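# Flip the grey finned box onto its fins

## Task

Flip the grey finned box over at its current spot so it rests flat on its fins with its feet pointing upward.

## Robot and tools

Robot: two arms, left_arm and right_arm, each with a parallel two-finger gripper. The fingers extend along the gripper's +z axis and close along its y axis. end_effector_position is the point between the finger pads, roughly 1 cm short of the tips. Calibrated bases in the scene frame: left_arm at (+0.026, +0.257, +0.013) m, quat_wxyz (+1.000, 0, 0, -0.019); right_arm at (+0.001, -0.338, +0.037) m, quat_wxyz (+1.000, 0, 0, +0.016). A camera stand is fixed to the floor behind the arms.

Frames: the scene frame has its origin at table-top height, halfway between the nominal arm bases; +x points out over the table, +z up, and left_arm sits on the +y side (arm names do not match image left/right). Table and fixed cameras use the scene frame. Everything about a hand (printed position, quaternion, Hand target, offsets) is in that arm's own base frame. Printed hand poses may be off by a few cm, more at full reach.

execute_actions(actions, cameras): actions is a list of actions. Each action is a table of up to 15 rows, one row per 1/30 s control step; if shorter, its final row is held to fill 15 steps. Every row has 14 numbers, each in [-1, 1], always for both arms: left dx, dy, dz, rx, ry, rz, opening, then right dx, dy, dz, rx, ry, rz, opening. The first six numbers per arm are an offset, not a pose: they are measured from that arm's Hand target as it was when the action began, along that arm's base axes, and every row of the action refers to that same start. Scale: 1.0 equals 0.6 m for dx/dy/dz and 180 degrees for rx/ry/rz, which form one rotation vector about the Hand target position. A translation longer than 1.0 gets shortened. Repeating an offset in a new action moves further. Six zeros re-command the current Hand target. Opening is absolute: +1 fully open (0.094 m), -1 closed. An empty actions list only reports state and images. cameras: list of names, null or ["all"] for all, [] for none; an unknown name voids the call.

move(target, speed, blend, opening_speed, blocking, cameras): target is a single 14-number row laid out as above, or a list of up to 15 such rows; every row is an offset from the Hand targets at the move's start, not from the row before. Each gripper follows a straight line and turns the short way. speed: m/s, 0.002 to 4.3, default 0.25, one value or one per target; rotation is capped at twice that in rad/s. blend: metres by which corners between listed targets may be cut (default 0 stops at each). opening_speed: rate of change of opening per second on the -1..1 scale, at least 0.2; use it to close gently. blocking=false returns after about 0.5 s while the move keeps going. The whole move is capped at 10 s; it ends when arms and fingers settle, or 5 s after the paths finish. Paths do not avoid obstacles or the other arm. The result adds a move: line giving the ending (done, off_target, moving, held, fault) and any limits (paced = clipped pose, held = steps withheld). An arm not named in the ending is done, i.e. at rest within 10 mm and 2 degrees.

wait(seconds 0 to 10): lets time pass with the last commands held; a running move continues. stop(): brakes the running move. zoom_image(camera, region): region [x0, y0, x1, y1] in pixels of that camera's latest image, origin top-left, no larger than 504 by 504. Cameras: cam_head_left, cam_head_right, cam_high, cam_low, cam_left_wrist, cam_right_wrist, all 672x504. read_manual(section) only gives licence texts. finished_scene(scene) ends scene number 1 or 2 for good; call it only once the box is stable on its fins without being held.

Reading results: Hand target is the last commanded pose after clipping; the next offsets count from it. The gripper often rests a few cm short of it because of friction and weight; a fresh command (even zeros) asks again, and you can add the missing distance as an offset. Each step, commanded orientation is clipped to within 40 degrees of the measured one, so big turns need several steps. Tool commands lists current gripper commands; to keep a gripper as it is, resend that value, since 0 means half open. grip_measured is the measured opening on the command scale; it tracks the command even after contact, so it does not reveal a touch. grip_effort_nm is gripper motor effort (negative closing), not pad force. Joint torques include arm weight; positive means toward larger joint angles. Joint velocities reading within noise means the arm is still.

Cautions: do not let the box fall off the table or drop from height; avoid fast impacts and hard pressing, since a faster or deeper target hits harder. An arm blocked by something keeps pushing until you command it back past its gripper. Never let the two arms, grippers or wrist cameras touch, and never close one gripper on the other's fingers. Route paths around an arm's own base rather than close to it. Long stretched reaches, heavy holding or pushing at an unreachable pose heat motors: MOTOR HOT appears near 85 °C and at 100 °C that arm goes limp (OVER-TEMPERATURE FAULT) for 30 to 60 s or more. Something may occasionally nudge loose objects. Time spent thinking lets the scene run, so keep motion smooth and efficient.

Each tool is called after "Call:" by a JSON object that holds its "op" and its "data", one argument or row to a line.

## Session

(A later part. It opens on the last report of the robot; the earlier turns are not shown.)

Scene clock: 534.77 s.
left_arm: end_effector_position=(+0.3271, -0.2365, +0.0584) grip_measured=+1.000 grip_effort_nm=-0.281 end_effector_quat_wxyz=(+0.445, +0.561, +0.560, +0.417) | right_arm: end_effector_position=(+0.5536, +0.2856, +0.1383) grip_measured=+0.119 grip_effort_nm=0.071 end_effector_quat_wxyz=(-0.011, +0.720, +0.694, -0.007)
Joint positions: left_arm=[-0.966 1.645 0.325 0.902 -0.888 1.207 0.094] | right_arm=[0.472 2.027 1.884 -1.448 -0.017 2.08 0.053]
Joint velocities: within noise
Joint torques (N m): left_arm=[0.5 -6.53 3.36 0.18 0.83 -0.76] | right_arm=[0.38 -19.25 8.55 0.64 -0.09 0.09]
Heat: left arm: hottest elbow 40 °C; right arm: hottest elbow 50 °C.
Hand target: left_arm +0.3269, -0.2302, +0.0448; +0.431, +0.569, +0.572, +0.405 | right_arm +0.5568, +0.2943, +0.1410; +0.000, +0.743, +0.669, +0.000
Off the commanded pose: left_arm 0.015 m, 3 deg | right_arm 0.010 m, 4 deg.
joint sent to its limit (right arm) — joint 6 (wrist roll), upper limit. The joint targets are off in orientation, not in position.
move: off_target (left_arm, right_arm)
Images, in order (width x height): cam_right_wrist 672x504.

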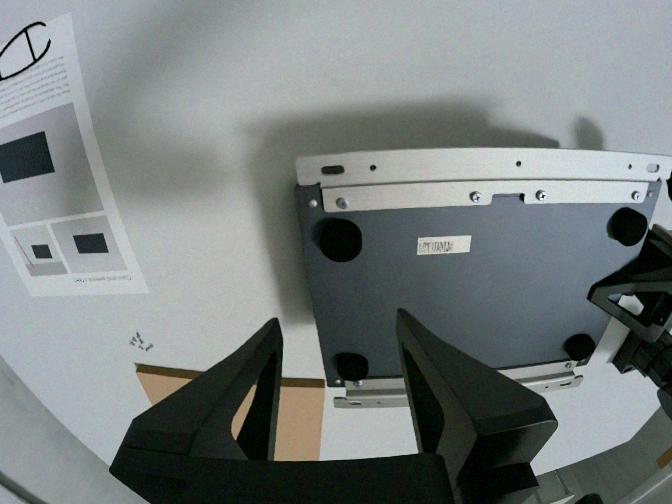

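Call:
{"op": "move", "data": {
  "target": [0,0,0,0,0,0,1,-0.009,-0.005,-0.112,0,0,0,0.12],
  "speed": 0.08,
  "cameras": ["cam_right_wrist","cam_low","cam_head_right"]
}}

Call:
{"op": "zoom_image", "data": {
  "camera": "cam_low",
  "region": [240, 190, 400, 310]
}}

Scene clock: 544.93 s.
left_arm: end_effector_position=(+0.3271, -0.2365, +0.0584) grip_measured=+1.000 grip_effort_nm=-0.281 end_effector_quat_wxyz=(+0.445, +0.561, +0.560, +0.417) | right_arm: end_effector_position=(+0.5511, +0.2844, +0.0779) grip_measured=+0.119 grip_effort_nm=0.071 end_effector_quat_wxyz=(-0.009, +0.720, +0.694, +0.000)
Joint positions: left_arm=[-0.966 1.645 0.325 0.902 -0.888 1.207 0.094] | right_arm=[0.472 2.046 1.754 -1.283 -0.017 2.08 0.053]
Joint velocities: within noise
Joint torques (N m): left_arm=[0.62 -6.59 3.36 0.17 0.83 -0.76] | right_arm=[0.03 -18.67 7.5 0.73 -0.04 0.06]
Heat: left arm: hottest elbow 40 °C; right arm: hottest elbow 49 °C.
Hand target: left_arm +0.3269, -0.2302, +0.0448; +0.431, +0.569, +0.572, +0.405 | right_arm +0.5514, +0.2913, +0.0738; +0.000, +0.743, +0.669, +0.000
Off the commanded pose: left_arm 0.015 m, 3 deg | right_arm 0.008 m, 4 deg.
joint sent to its limit (right arm) — joint 6 (wrist roll), upper limit. The joint targets are off in orientation, not in position.
move: off_target (left_arm, right_arm)
Images, in order (width x height): cam_head_right 672x504, cam_low 672x504, cam_right_wrist 672x504.

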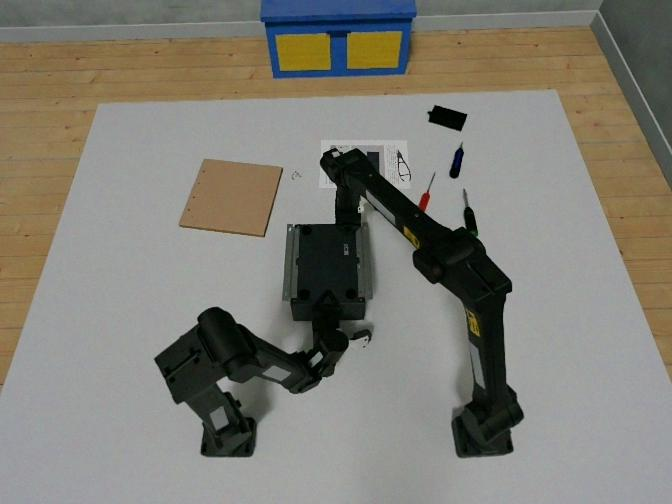

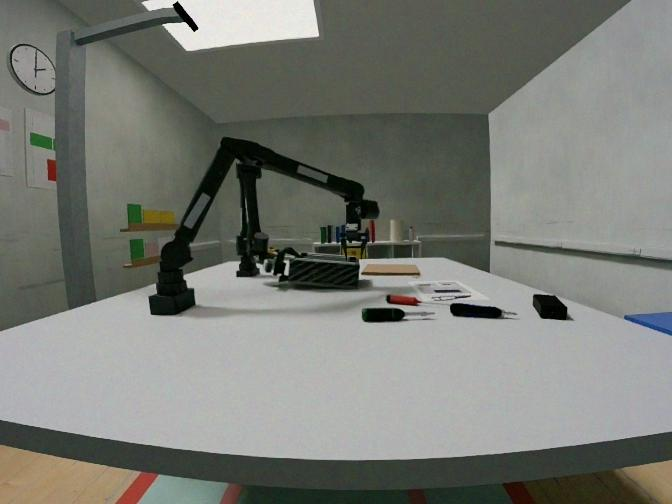

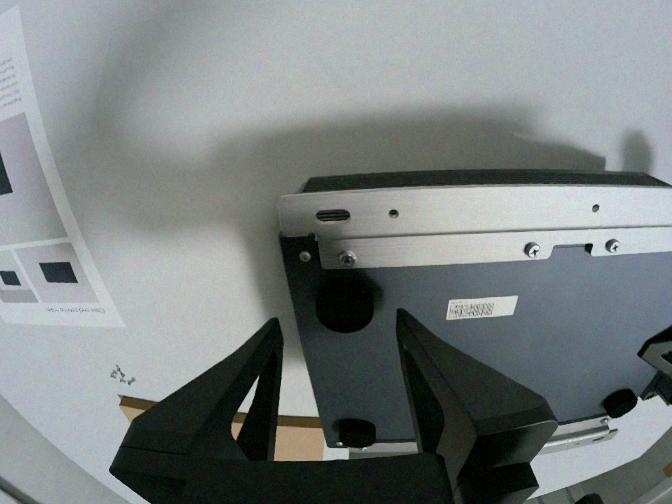

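Scaled by 3.150.

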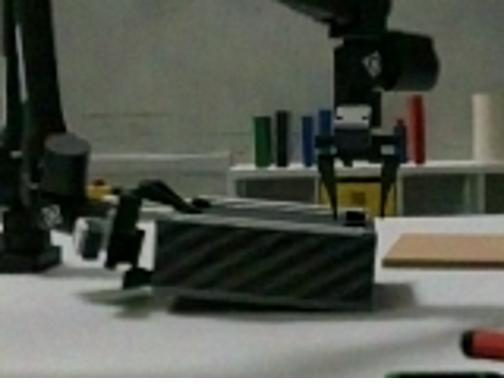

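Call:
{"op": "move", "data": {
  "target": [
    [0,0,0,0,0,0,1,0,-0.010,0,0,0,0,0.12],
    [0,0,0,0,0,0,1,0,-0.010,-0.019,0,0,0,0.12],
    [0,0,0,0,0,0,1,0,-0.010,-0.019,0,0,0,-0.6]
  ],
  "speed": 0.03,
  "opening_speed": 0.5,
  "cameras": ["cam_right_wrist","cam_low"]
}}

Call:
{"op": "zoom_image", "data": {
  "camera": "cam_low",
  "region": [240, 190, 400, 310]
}}

Scene clock: 557.57 s.
left_arm: end_effector_position=(+0.3271, -0.2365, +0.0586) grip_measured=+1.000 grip_effort_nm=-0.281 end_effector_quat_wxyz=(+0.446, +0.561, +0.560, +0.417) | right_arm: end_effector_position=(+0.5482, +0.2830, +0.0682) grip_measured=-0.501 grip_effort_nm=-0.999 end_effector_quat_wxyz=(-0.009, +0.720, +0.694, +0.000)
Joint positions: left_arm=[-0.966 1.645 0.325 0.902 -0.888 1.207 0.094] | right_arm=[0.472 2.046 1.727 -1.257 -0.018 2.08 0.023]
Joint velocities: within noise
Joint torques (N m): left_arm=[0.5 -6.59 3.34 0.18 0.84 -0.76] | right_arm=[-0.62 -17.73 7.41 0.8 0.02 0.09]
Heat: left arm: hottest elbow 39 °C; right arm: hottest elbow 47 °C.
Hand target: left_arm +0.3269, -0.2302, +0.0448; +0.431, +0.569, +0.572, +0.405 | right_arm +0.5514, +0.2854, +0.0625; +0.000, +0.743, +0.669, +0.001
Off the commanded pose: left_arm 0.015 m, 3 deg | right_arm 0.007 m, 4 deg.
joint sent to its limit (right arm) — joint 6 (wrist roll), upper limit. The joint targets are off in orientation, not in position.
move: off_target (left_arm, right_arm); target 3's new opening was sent with right_arm's hand 0.007 m and 4 deg from that target
Images, in order (width x height): cam_low 672x504, cam_right_wrist 672x504.

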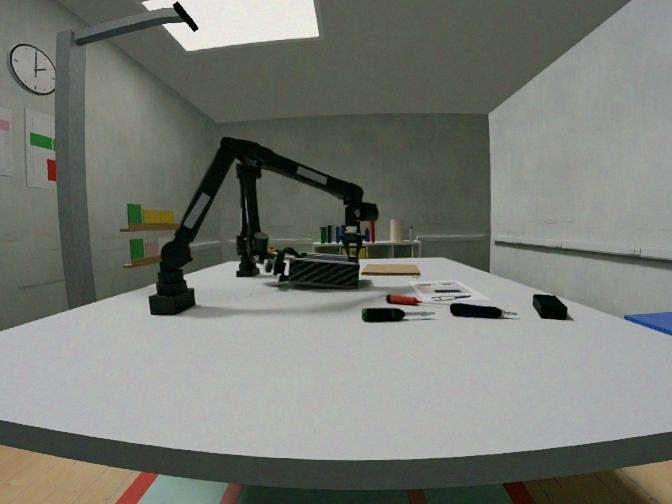

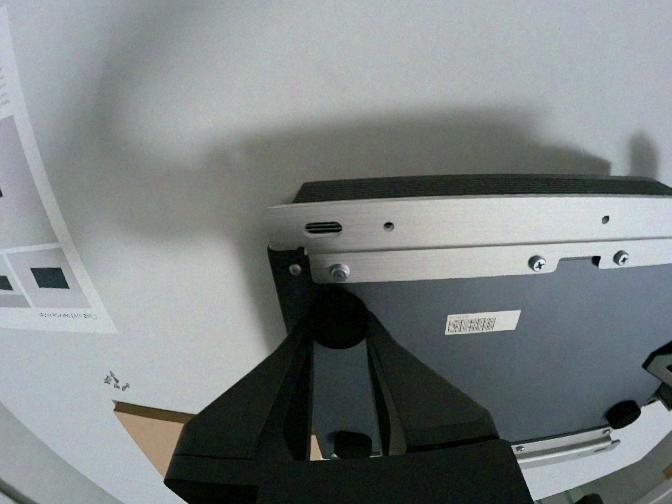

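Scaled by 3.150.

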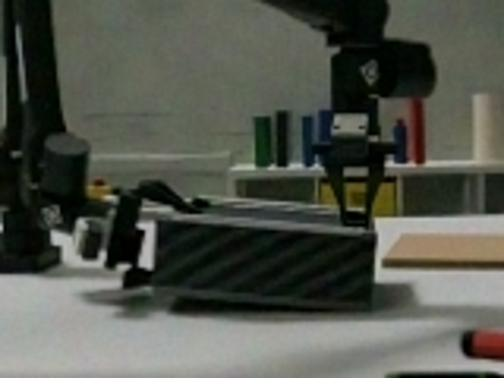

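Call:
{"op": "move", "data": {
  "target": [-0.11,0.004,0,0,0,0,1,0.03,-0.003,0,0,0,0,-0.6],
  "speed": 0.05,
  "cameras": ["cam_right_wrist","cam_low","cam_left_wrist"]
}}

Call:
{"op": "zoom_image", "data": {
  "camera": "cam_low",
  "region": [240, 190, 400, 310]
}}

Scene clock: 570.57 s.
left_arm: end_effector_position=(+0.2923, -0.2332, +0.0590) grip_measured=+1.000 grip_effort_nm=-0.286 end_effector_quat_wxyz=(+0.432, +0.548, +0.574, +0.429) | right_arm: end_effector_position=(+0.5220, +0.2934, +0.0682) grip_measured=-0.504 grip_effort_nm=-1.038 end_effector_quat_wxyz=(-0.031, +0.710, +0.703, -0.033)
Joint positions: left_arm=[-1.085 1.583 0.302 0.743 -1.04 1.069 0.094] | right_arm=[0.501 2.048 1.727 -1.33 -0.041 2.081 0.023]
Joint velocities: within noise
Joint torques (N m): left_arm=[-6.18 -7.53 -0.69 0.64 -0.02 -1.06] | right_arm=[-4.48 -15.91 11.38 2.59 1.21 0.08]
Heat: left arm: hottest elbow 39 °C; right arm: hottest elbow 46 °C.
Hand target: left_arm +0.2608, -0.2277, +0.0448; +0.431, +0.569, +0.572, +0.405 | right_arm +0.5695, +0.2834, +0.0624; +0.000, +0.743, +0.669, +0.000
Off the commanded pose: left_arm 0.035 m, 4 deg | right_arm 0.049 m, 7 deg.
joint sent to its limit (right arm) — joint 6 (wrist roll), upper limit. The joint targets are off in position and orientation.
move: off_target (left_arm, right_arm)
Images, in order (width x height): cam_low 672x504, cam_left_wrist 672x504, cam_right_wrist 672x504.

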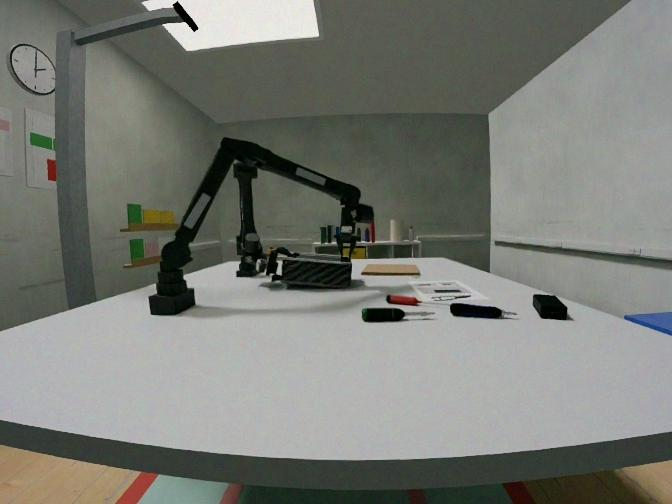

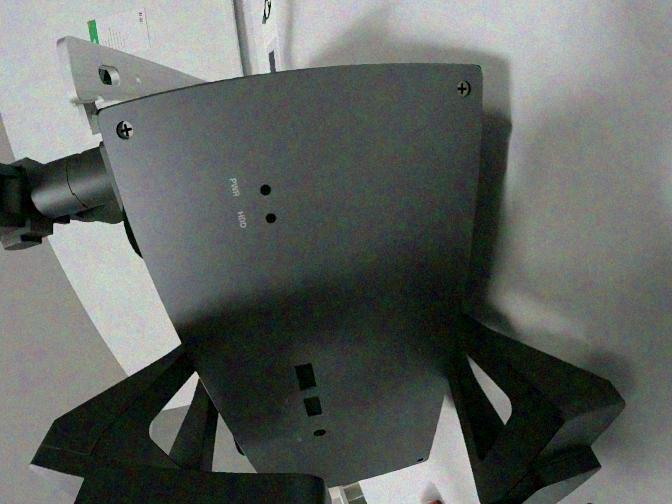

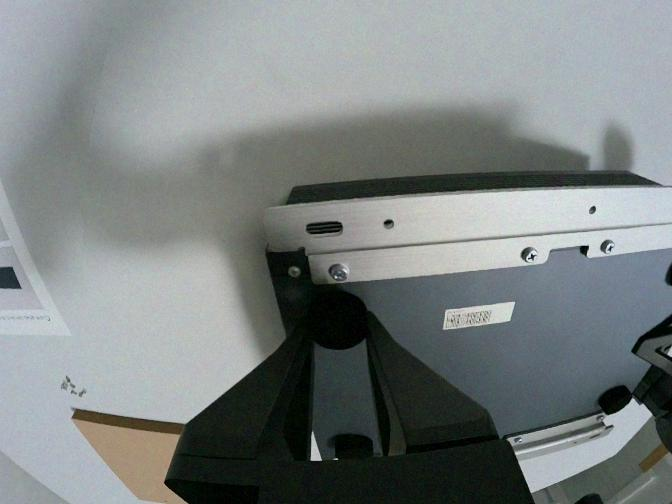

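Scaled by 3.150.

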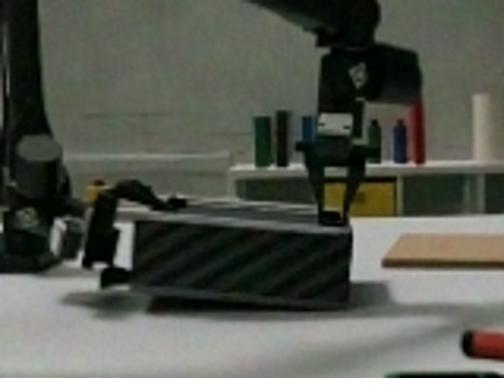

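Call:
{"op": "move", "data": {
  "target": [0.04,0.0,-0.03,0,0,0,1,0.09,-0.009,0,0,0,0,-0.6],
  "speed": 0.06,
  "cameras": ["cam_right_wrist","cam_low","cam_left_wrist"]
}}

Call:
{"op": "zoom_image", "data": {
  "camera": "cam_low",
  "region": [240, 190, 400, 310]
}}

Scene clock: 580.93 s.
left_arm: end_effector_position=(+0.3022, -0.2386, +0.0553) grip_measured=+1.000 grip_effort_nm=-0.286 end_effector_quat_wxyz=(+0.450, +0.544, +0.571, +0.420) | right_arm: end_effector_position=(+0.5343, +0.2979, +0.0677) grip_measured=-0.504 grip_effort_nm=-1.038 end_effector_quat_wxyz=(-0.036, +0.706, +0.704, -0.069)
Joint positions: left_arm=[-1.057 1.648 0.307 0.878 -0.997 1.115 0.094] | right_arm=[0.501 2.133 1.863 -1.453 -0.03 2.071 0.023]
Joint velocities: within noise
Joint torques (N m): left_arm=[-2.43 -3.9 0.18 1.31 0.8 -0.88] | right_arm=[-7.94 -14.97 14.76 3.99 1.4 0.16]
Heat: left arm: hottest elbow 39 °C; right arm: hottest elbow 48 °C.
Hand target: left_arm +0.2848, -0.2278, +0.0269; +0.431, +0.569, +0.572, +0.404 | right_arm +0.6235, +0.2780, +0.0625; +0.000, +0.743, +0.669, +0.001
Off the commanded pose: left_arm 0.035 m, 4 deg | right_arm 0.092 m, 11 deg.
joint sent to its limit (right arm) — joint 6 (wrist roll), upper limit. The joint targets are off in position, not in orientation.
move: off_target (left_arm, right_arm)
Images, in order (width x height): cam_low 672x504, cam_left_wrist 672x504, cam_right_wrist 672x504.

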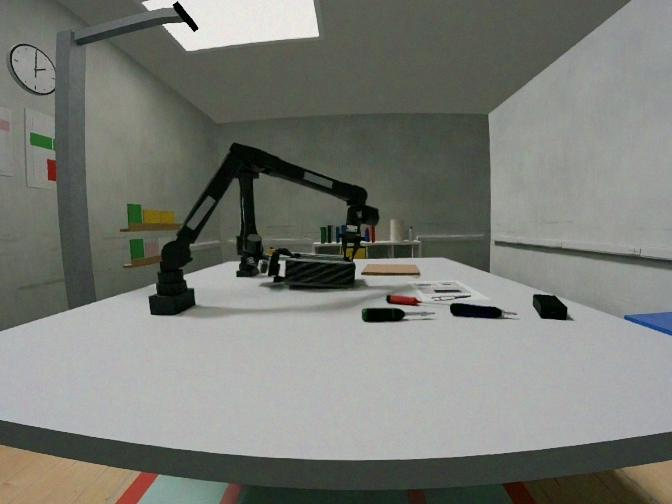

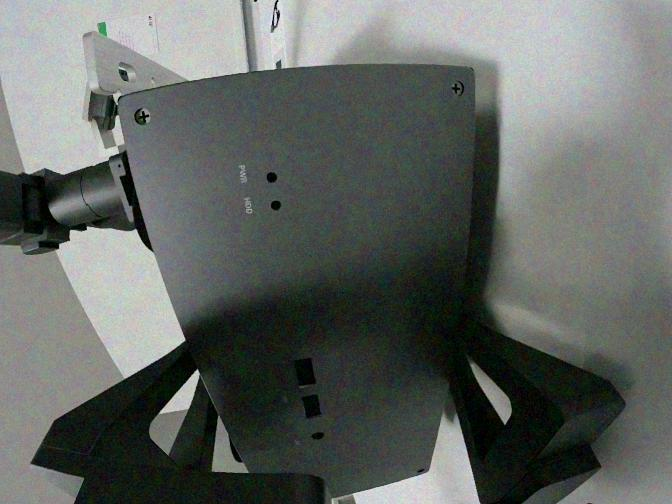

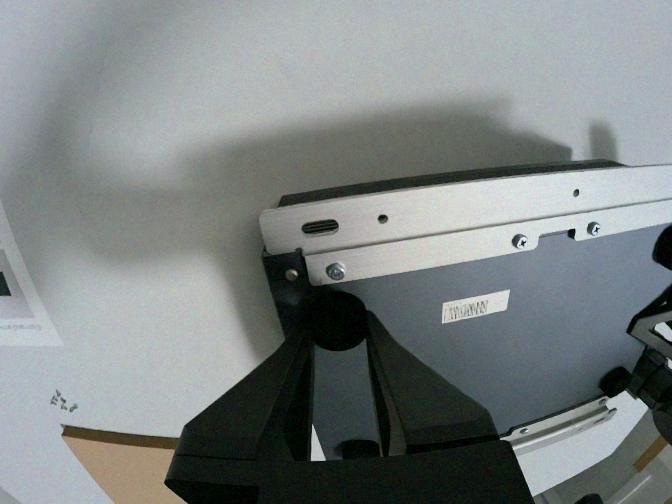

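Scaled by 3.150.

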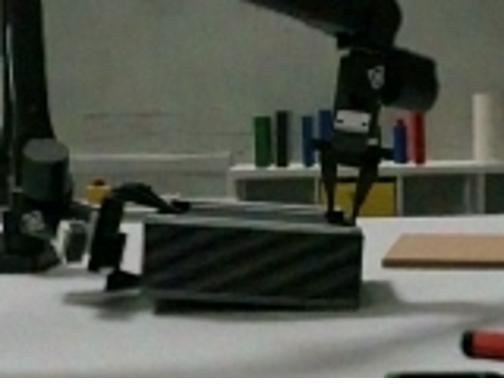

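Call:
{"op": "move", "data": {
  "target": [-0.12,0.004,0,0,0,0,1,0.03,-0.003,0,0,0,0,-0.6],
  "speed": 0.06,
  "cameras": ["cam_right_wrist","cam_low","cam_left_wrist"]
}}

Call:
{"op": "zoom_image", "data": {
  "camera": "cam_low",
  "region": [240, 190, 400, 310]
}}

Scene clock: 591.00 s.
left_arm: end_effector_position=(+0.2726, -0.2337, +0.0507) grip_measured=+1.000 grip_effort_nm=-0.291 end_effector_quat_wxyz=(+0.431, +0.527, +0.583, +0.442) | right_arm: end_effector_position=(+0.5101, +0.3075, +0.0667) grip_measured=-0.505 grip_effort_nm=-1.043 end_effector_quat_wxyz=(-0.058, +0.695, +0.709, -0.105)
Joint positions: left_arm=[-1.167 1.623 0.307 0.686 -1.158 0.944 0.094] | right_arm=[0.527 2.148 1.875 -1.532 -0.057 2.072 0.023]
Joint velocities: within noise
Joint torques (N m): left_arm=[-11.87 -6.95 -4.27 0.43 0.02 -1.51] | right_arm=[-10.81 -15.91 16.58 5.87 2.9 0.15]
Heat: left arm: hottest elbow 39 °C; right arm: hottest elbow 54 °C.
Hand target: left_arm +0.2128, -0.2254, +0.0269; +0.431, +0.569, +0.572, +0.404 | right_arm +0.6414, +0.2762, +0.0624; +0.000, +0.743, +0.669, +0.000
Off the commanded pose: left_arm 0.065 m, 7 deg | right_arm 0.135 m, 16 deg.
move: off_target (left_arm, right_arm)
Images, in order (width x height): cam_low 672x504, cam_left_wrist 672x504, cam_right_wrist 672x504.

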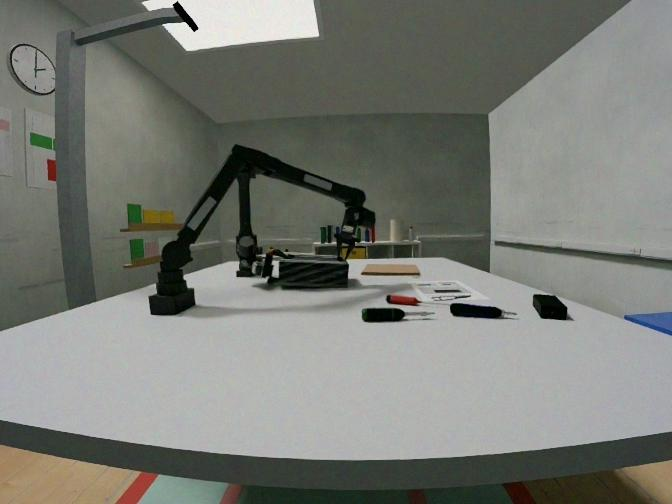

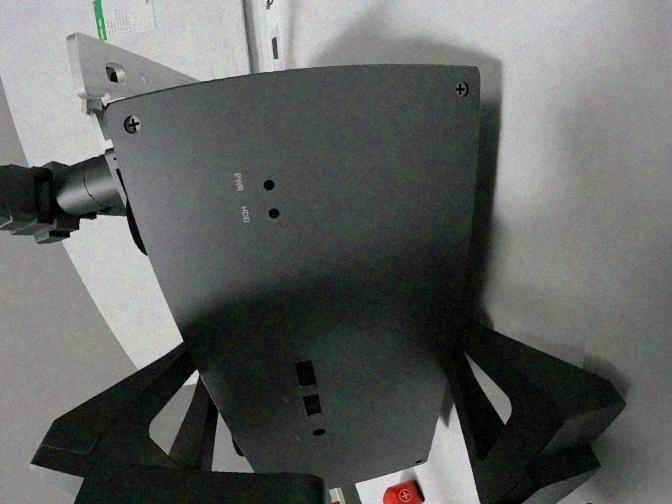

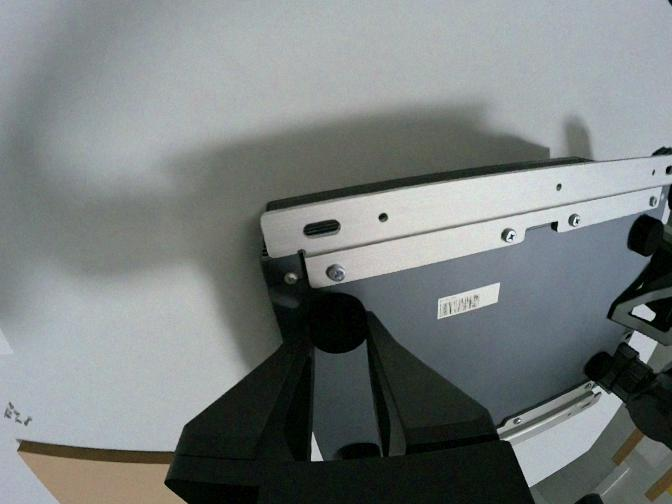

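Scaled by 3.150.

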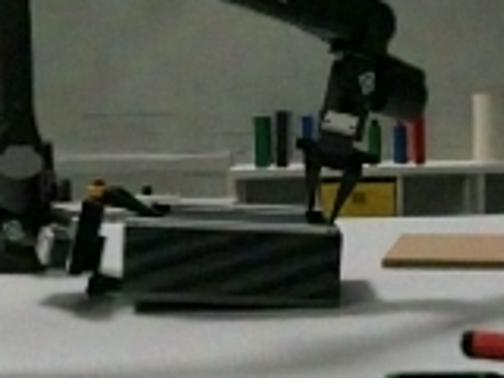

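Call:
{"op": "move", "data": {
  "target": [0.095,-0.003,0.085,0.0022,0.065,0,1,-0.19,0.04,0.003,0,0,0,-0.6],
  "speed": 0.06,
  "cameras": ["cam_low"]
}}

Call:
{"op": "zoom_image", "data": {
  "camera": "cam_low",
  "region": [240, 190, 400, 310]
}}

Scene clock: 603.23 s.
left_arm: end_effector_position=(+0.2788, -0.2251, +0.0957) grip_measured=+1.000 grip_effort_nm=-0.413 end_effector_quat_wxyz=(+0.389, +0.581, +0.609, +0.375) | right_arm: end_effector_position=(+0.5082, +0.3091, +0.0688) grip_measured=-0.506 grip_effort_nm=-1.038 end_effector_quat_wxyz=(-0.038, +0.703, +0.710, -0.016)
Joint positions: left_arm=[-1.079 1.215 0.356 0.086 -0.933 0.862 0.094] | right_arm=[0.528 2.019 1.681 -1.285 -0.065 2.088 0.023]
Joint velocities: within noise
Joint torques (N m): left_arm=[-1.2 -4.07 6.56 -0.62 2.43 -0.63] | right_arm=[-2.26 -18.02 6.97 2.26 1.38 -0.01]
Heat: left arm: hottest elbow 39 °C; right arm: hottest elbow 58 °C.
Hand target: left_arm +0.2698, -0.2272, +0.0778; +0.368, +0.609, +0.611, +0.346 | right_arm +0.5274, +0.3003, +0.0641; +0.000, +0.743, +0.669, +0.000
Off the commanded pose: left_arm 0.020 m, 5 deg | right_arm 0.022 m, 8 deg.
joint sent to its limit (right arm) — joint 6 (wrist roll), upper limit. The joint targets are off in orientation, not in position.
move: off_target (left_arm, right_arm)
Images, in order (width x height): cam_low 672x504.

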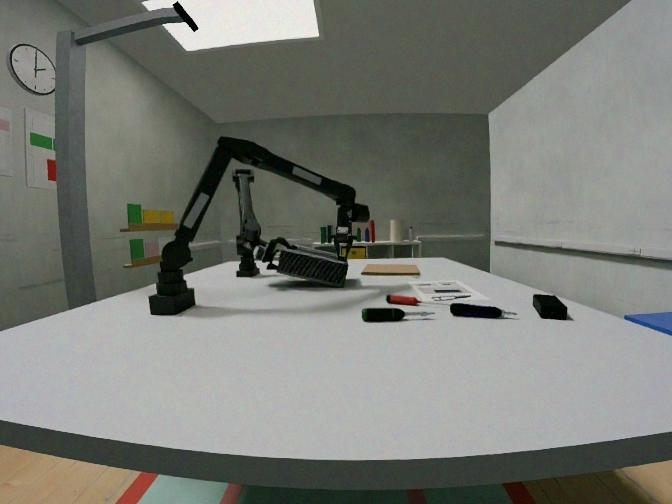

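Scaled by 3.150.

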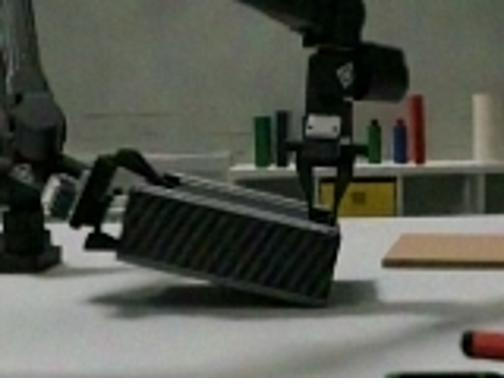

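Call:
{"op": "move", "data": {
  "target": [0.0,0,-0.035,-0.0040,-0.115,0,1,0,0,0,0,0,0,-0.6],
  "speed": 0.06,
  "cameras": ["cam_low"]
}}

Call:
{"op": "zoom_image", "data": {
  "camera": "cam_low",
  "region": [240, 190, 400, 310]
}}

Scene clock: 618.43 s.
left_arm: end_effector_position=(+0.2723, -0.2246, +0.0480) grip_measured=+1.000 grip_effort_nm=-0.310 end_effector_quat_wxyz=(+0.466, +0.539, +0.548, +0.439) | right_arm: end_effector_position=(+0.5002, +0.3083, +0.0666) grip_measured=-0.506 grip_effort_nm=-1.038 end_effector_quat_wxyz=(-0.034, +0.700, +0.713, -0.022)
Joint positions: left_arm=[-1.139 1.758 0.228 1.133 -1.085 1.177 0.094] | right_arm=[0.537 2.008 1.657 -1.28 -0.054 2.088 0.023]
Joint velocities: within noise
Joint torques (N m): left_arm=[-2.02 -7 1.66 3.86 -0.93 0.14] | right_arm=[-3.43 -17.26 8.46 2.3 1 -0.02]
Heat: left arm: hottest elbow 39 °C; right arm: hottest elbow 52 °C.
Hand target: left_arm +0.2698, -0.2272, +0.0569; +0.476, +0.535, +0.537, +0.446 | right_arm +0.5274, +0.3002, +0.0643; +0.000, +0.743, +0.669, +0.000
Off the commanded pose: left_arm 0.009 m, 2 deg | right_arm 0.028 m, 8 deg.
joint sent to its limit (right arm) — joint 6 (wrist roll), upper limit. The joint targets are off in orientation, not in position.
move: off_target (right_arm)
Images, in order (width x height): cam_low 672x504.

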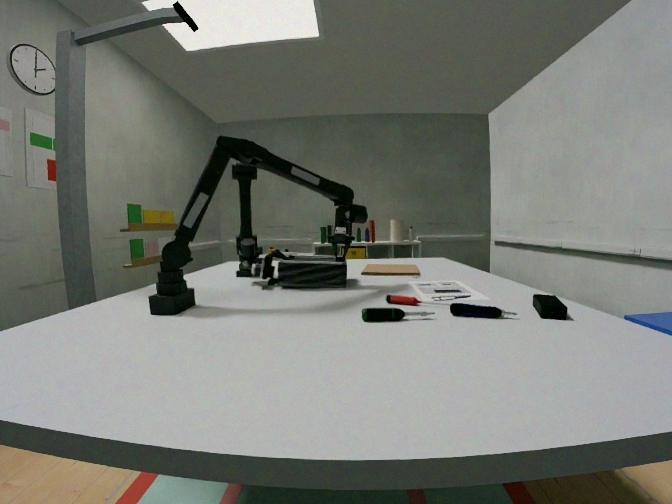

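Scaled by 3.150.

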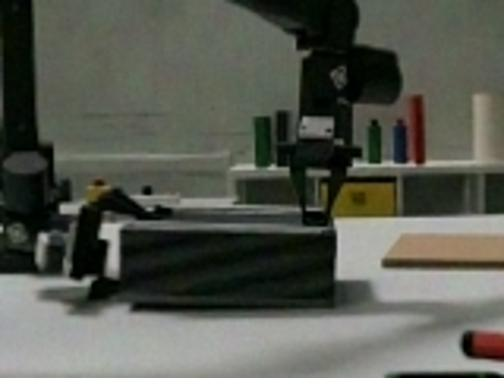

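Call:
{"op": "move", "data": {
  "target": [0.0,0,0.005,-0.0006,-0.018,0,1,0.11,-0.012,0,0,0,0,-0.6],
  "speed": 0.06,
  "cameras": ["cam_low","cam_left_wrist"]
}}

Call:
{"op": "zoom_image", "data": {
  "camera": "cam_low",
  "region": [240, 190, 400, 310]
}}

Scene clock: 625.13 s.
left_arm: end_effector_position=(+0.2727, -0.2266, +0.0602) grip_measured=+1.000 grip_effort_nm=-0.125 end_effector_quat_wxyz=(+0.491, +0.517, +0.529, +0.460) | right_arm: end_effector_position=(+0.5481, +0.3126, +0.0660) grip_measured=-0.506 grip_effort_nm=-1.048 end_effector_quat_wxyz=(-0.020, +0.703, +0.711, -0.024)
Joint positions: left_arm=[-1.149 1.858 0.228 1.409 -1.118 1.328 0.094] | right_arm=[0.512 2.12 1.844 -1.35 -0.025 2.071 0.023]
Joint velocities: within noise
Joint torques (N m): left_arm=[-1.49 -6.36 0.85 2.71 -0.19 -0.13] | right_arm=[-5.42 -16.97 11.85 1.52 0.57 0.16]
Heat: left arm: hottest elbow 39 °C; right arm: hottest elbow 51 °C.
Hand target: left_arm +0.2699, -0.2271, +0.0599; +0.491, +0.521, +0.524, +0.461 | right_arm +0.5935, +0.2930, +0.0643; +0.000, +0.743, +0.669, +0.000
Off the commanded pose: left_arm 0.003 m, 1 deg | right_arm 0.049 m, 8 deg.
joint sent to its limit (right arm) — joint 6 (wrist roll), upper limit. The joint targets are off in position, not in orientation.
move: off_target (right_arm)
Images, in order (width x height): cam_low 672x504, cam_left_wrist 672x504.

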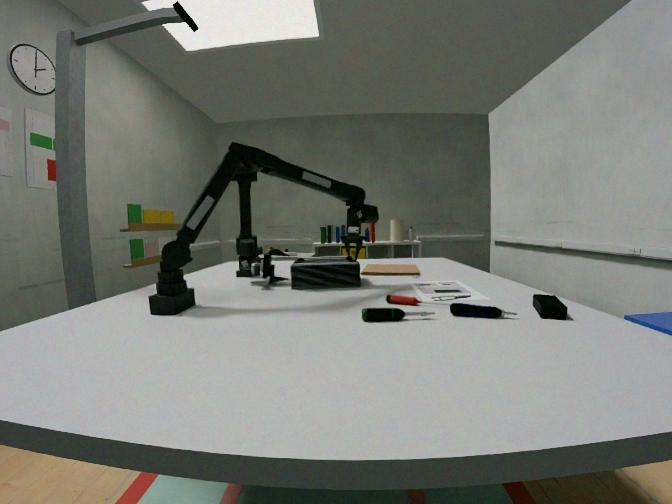

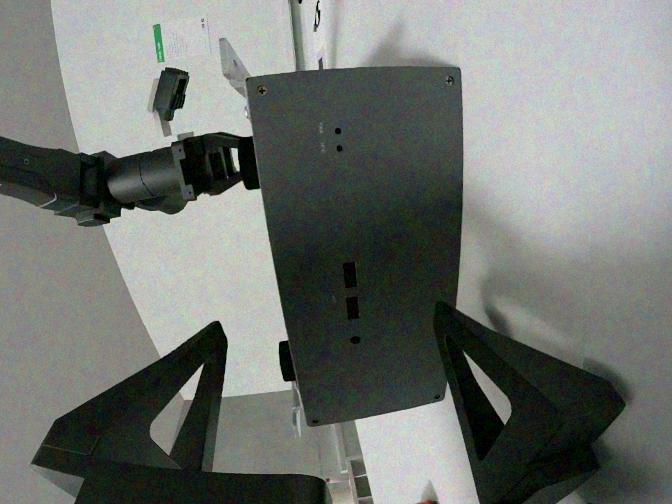

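Scaled by 3.150.

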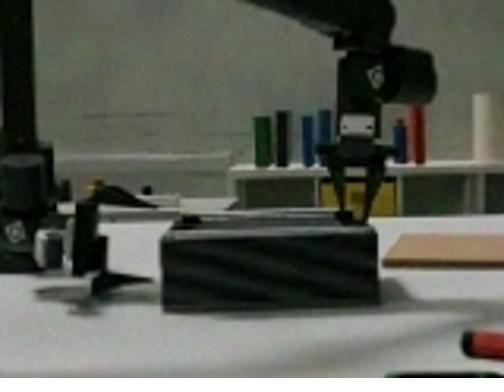

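Call:
{"op": "move", "data": {
  "target": [-0.04,0,0.0,0,0,0,1,-0.07,0.02,0,0,0,0,-0.6],
  "speed": 0.08,
  "cameras": ["cam_head_right","cam_right_wrist"]
}}

Call:
{"op": "zoom_image", "data": {
  "camera": "cam_head_right",
  "region": [240, 180, 440, 380]
}}

Scene clock: 635.40 s.
left_arm: end_effector_position=(+0.2487, -0.2266, +0.0589) grip_measured=+1.000 grip_effort_nm=-0.125 end_effector_quat_wxyz=(+0.489, +0.521, +0.523, +0.465) | right_arm: end_effector_position=(+0.5470, +0.3126, +0.0658) grip_measured=-0.506 grip_effort_nm=-1.038 end_effector_quat_wxyz=(-0.014, +0.703, +0.711, +0.002)
Joint positions: left_arm=[-1.242 1.858 0.207 1.393 -1.209 1.301 0.094] | right_arm=[0.512 2.083 1.781 -1.273 -0.028 2.071 0.023]
Joint velocities: within noise
Joint torques (N m): left_arm=[-1.61 -7.41 0.53 1.68 -0.23 -0.41] | right_arm=[-1.61 -19.78 6.93 0.76 0.14 0.15]
Heat: left arm: hottest elbow 38 °C; right arm: hottest elbow 50 °C.
Hand target: left_arm +0.2458, -0.2271, +0.0598; +0.491, +0.521, +0.524, +0.461 | right_arm +0.5515, +0.3050, +0.0643; +0.000, +0.743, +0.669, +0.000
Off the commanded pose: left_arm 0.003 m, 1 deg | right_arm 0.009 m, 7 deg.
joint sent to its limit (right arm) — joint 6 (wrist roll), upper limit. The joint targets are off in orientation, not in position.
move: off_target (right_arm)
Images, in order (width x height): cam_head_right 672x504, cam_right_wrist 672x504.

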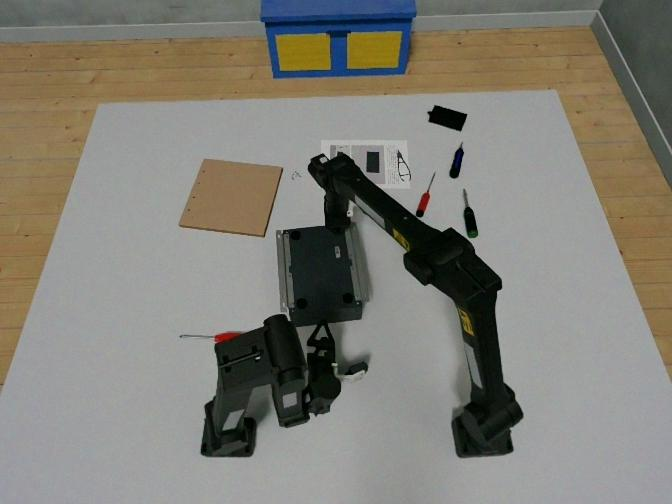

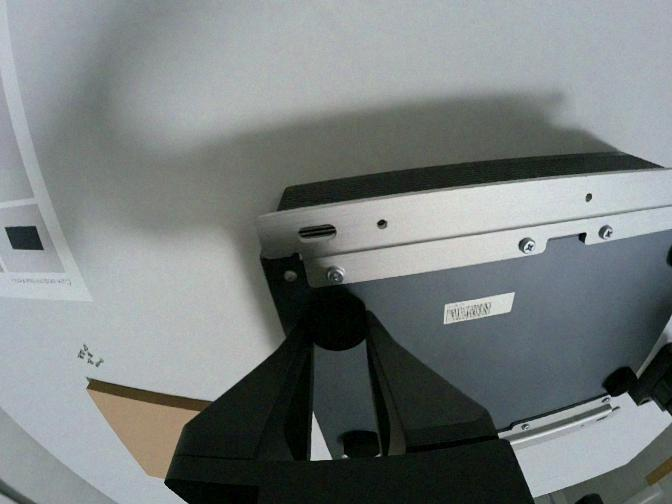

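Scaled by 2.520.

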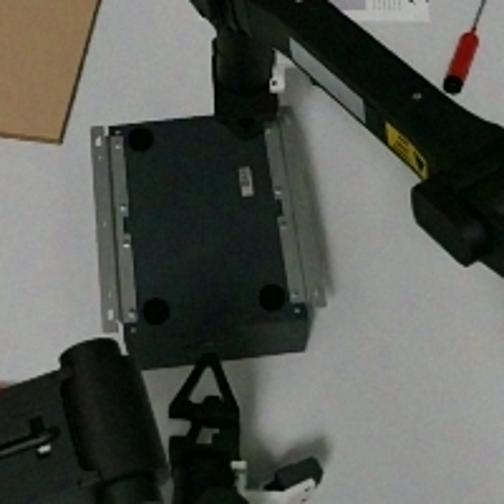

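Call:
{"op": "move", "data": {
  "target": [-0.03,0,0.0,0,0,0,1,0.0,-0.065,0,0,0,0,-0.6],
  "speed": 0.06,
  "cameras": ["cam_head_right"]
}}

Call:
{"op": "zoom_image", "data": {
  "camera": "cam_head_right",
  "region": [240, 180, 440, 380]
}}

Scene clock: 644.43 s.
left_arm: end_effector_position=(+0.2305, -0.2266, +0.0580) grip_measured=+1.000 grip_effort_nm=-0.125 end_effector_quat_wxyz=(+0.488, +0.522, +0.523, +0.465) | right_arm: end_effector_position=(+0.5416, +0.3011, +0.0655) grip_measured=-0.506 grip_effort_nm=-1.043 end_effector_quat_wxyz=(-0.011, +0.710, +0.704, +0.013)
Joint positions: left_arm=[-1.317 1.832 0.194 1.313 -1.28 1.235 0.094] | right_arm=[0.5 2.04 1.709 -1.22 -0.028 2.08 0.023]
Joint velocities: within noise
Joint torques (N m): left_arm=[-1.55 -7.47 0.66 1.52 -0.27 -0.42] | right_arm=[-4.42 -18.96 6.38 -0.21 0.76 0.06]
Heat: left arm: hottest elbow 38 °C; right arm: hottest elbow 49 °C.
Hand target: left_arm +0.2278, -0.2272, +0.0598; +0.491, +0.521, +0.524, +0.461 | right_arm +0.5514, +0.2661, +0.0642; +0.000, +0.743, +0.669, +0.000
Off the commanded pose: left_arm 0.003 m, 1 deg | right_arm 0.037 m, 6 deg.
joint sent to its limit (right arm) — joint 6 (wrist roll), upper limit. The joint targets still meet the commanded pose.
move: off_target (right_arm)
Images, in order (width x height): cam_head_right 672x504.

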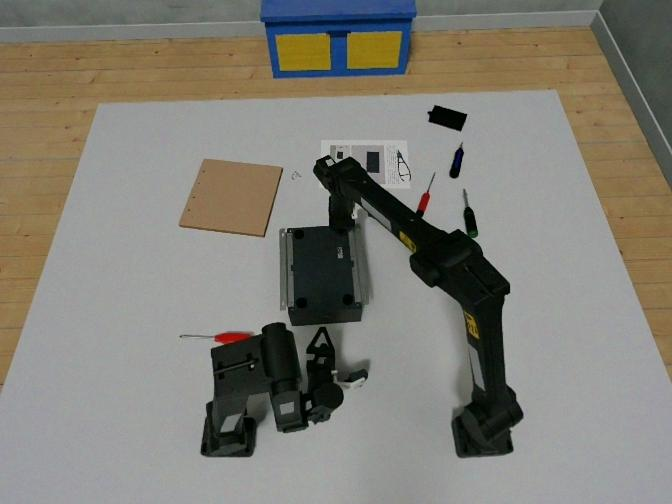

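Scaled by 2.520.

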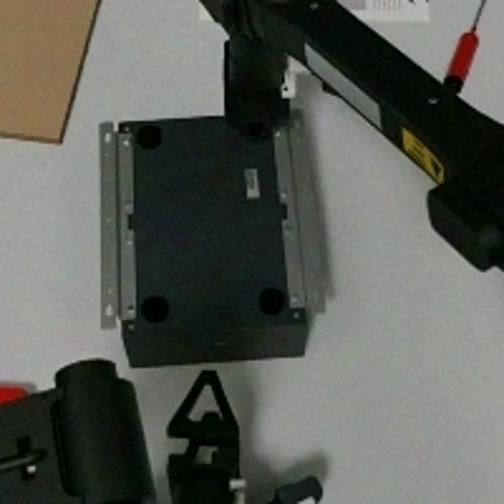

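Call:
{"op": "move", "data": {
  "target": [
    [0,0,0.0,0,0,0,1,0.05,-0.01,0,0,0,0,-0.6],
    [0,0,0,0,0,0,1,0.012,0.04,0,0,0,0,-0.6],
    [0,0,0,0,0,0,1,0.012,0.04,0,0,0,0,0.05],
    [0,0,0,0,0,0,1,0.012,0.04,0.12,0,0,0,0.05]
  ],
  "speed": 0.06,
  "opening_speed": 0.5,
  "cameras": ["cam_head_right","cam_right_wrist"]
}}

Call:
{"op": "zoom_image", "data": {
  "camera": "cam_head_right",
  "region": [240, 180, 440, 380]
}}

Scene clock: 656.83 s.
left_arm: end_effector_position=(+0.2304, -0.2266, +0.0579) grip_measured=+1.000 grip_effort_nm=-0.120 end_effector_quat_wxyz=(+0.487, +0.522, +0.523, +0.465) | right_arm: end_effector_position=(+0.5431, +0.2913, +0.1135) grip_measured=+0.049 grip_effort_nm=0.061 end_effector_quat_wxyz=(-0.016, +0.715, +0.699, -0.018)
Joint positions: left_arm=[-1.318 1.829 0.194 1.306 -1.28 1.231 0.094] | right_arm=[0.487 2.038 1.836 -1.413 -0.021 2.081 0.049]
Joint velocities: within noise
Joint torques (N m): left_arm=[-1.79 -7.41 0.65 1.59 -0.28 -0.42] | right_arm=[-2.2 -20.07 10.93 0.05 0.12 0.08]
Heat: left arm: hottest elbow 38 °C; right arm: hottest elbow 48 °C.
Hand target: left_arm +0.2278, -0.2272, +0.0598; +0.491, +0.521, +0.524, +0.461 | right_arm +0.5586, +0.2900, +0.1363; +0.000, +0.743, +0.669, +0.001
Off the commanded pose: left_arm 0.003 m, 1 deg | right_arm 0.028 m, 5 deg.
joint sent to its limit (right arm) — joint 6 (wrist roll), upper limit. The joint targets are off in orientation, not in position.
move: off_target (right_arm); target 3's new opening was sent with right_arm's hand 0.019 m and 6 deg from that target
Images, in order (width x height): cam_head_right 672x504, cam_right_wrist 672x504.

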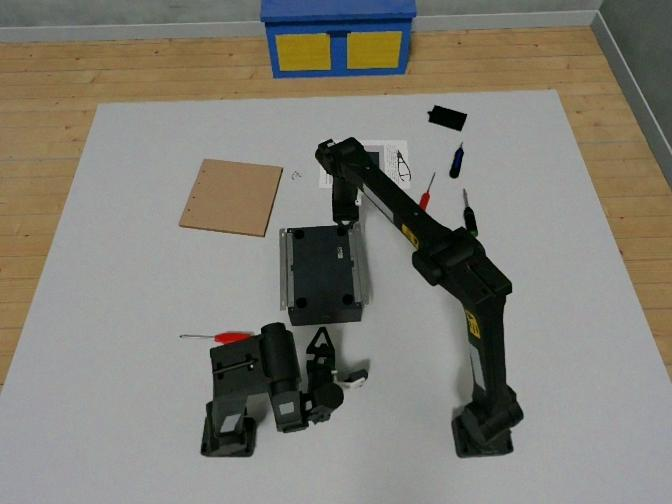

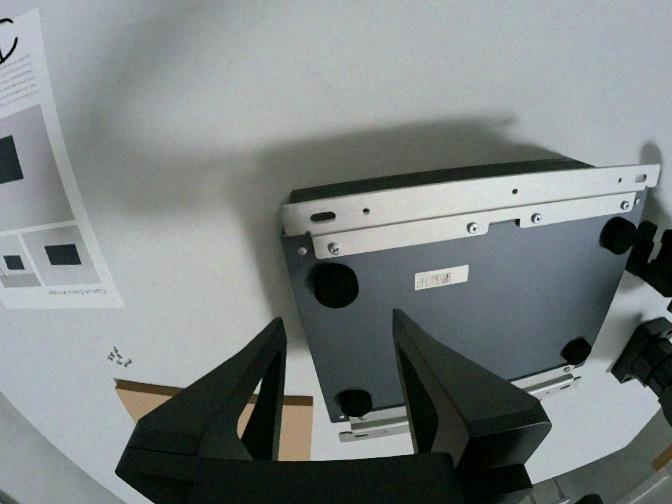

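Scaled by 2.520.

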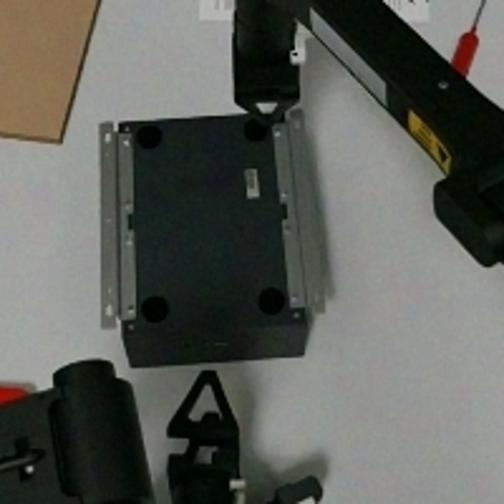

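Call:
{"op": "move", "data": {
  "target": [-0.01,0,0.0,0,0,0,1,-0.1,-0.35,0.15,0,0,0,0.3],
  "speed": 0.25,
  "cameras": ["cam_low","cam_head_right"]
}}

Scene clock: 662.03 s.
left_arm: end_effector_position=(+0.2247, -0.2278, +0.0583) grip_measured=+1.000 grip_effort_nm=-0.120 end_effector_quat_wxyz=(+0.488, +0.521, +0.524, +0.465) | right_arm: end_effector_position=(+0.5002, +0.0837, +0.2241) grip_measured=+0.299 grip_effort_nm=0.061 end_effector_quat_wxyz=(+0.000, +0.745, +0.667, +0.003)
Joint positions: left_arm=[-1.343 1.814 0.194 1.265 -1.304 1.2 0.094] | right_arm=[0.166 1.665 1.589 -1.49 -0.002 1.846 0.061]
Joint velocities: within noise
Joint torques (N m): left_arm=[-1.79 -7.3 0.58 1.46 -0.3 -0.43] | right_arm=[-1.26 -13.98 7.9 0.1 0.12 -0.11]
Heat: left arm: hottest elbow 38 °C; right arm: hottest elbow 48 °C.
Hand target: left_arm +0.2219, -0.2272, +0.0599; +0.491, +0.521, +0.524, +0.461 | right_arm +0.4987, +0.0801, +0.2263; +0.000, +0.743, +0.669, +0.001
Off the commanded pose: left_arm 0.003 m, 1 deg | right_arm 0.005 m, 0 deg.
move: done
Images, in order (width x height): cam_head_right 672x504, cam_low 672x504.

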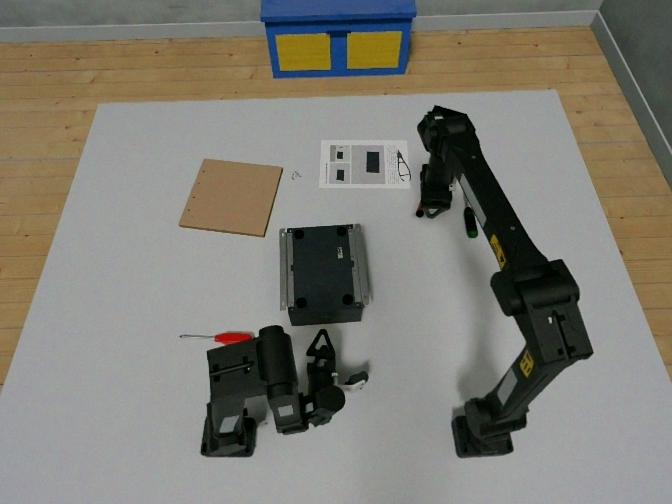

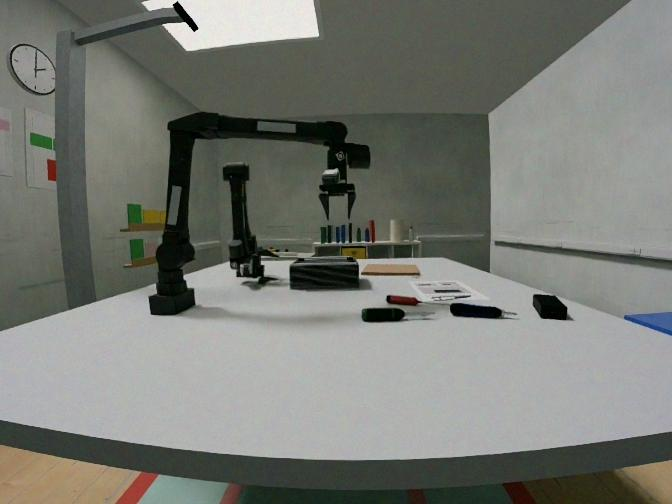

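Call:
{"op": "finished_scene", "data": {
  "scene": 2
}}

The scene is finished: the task was done.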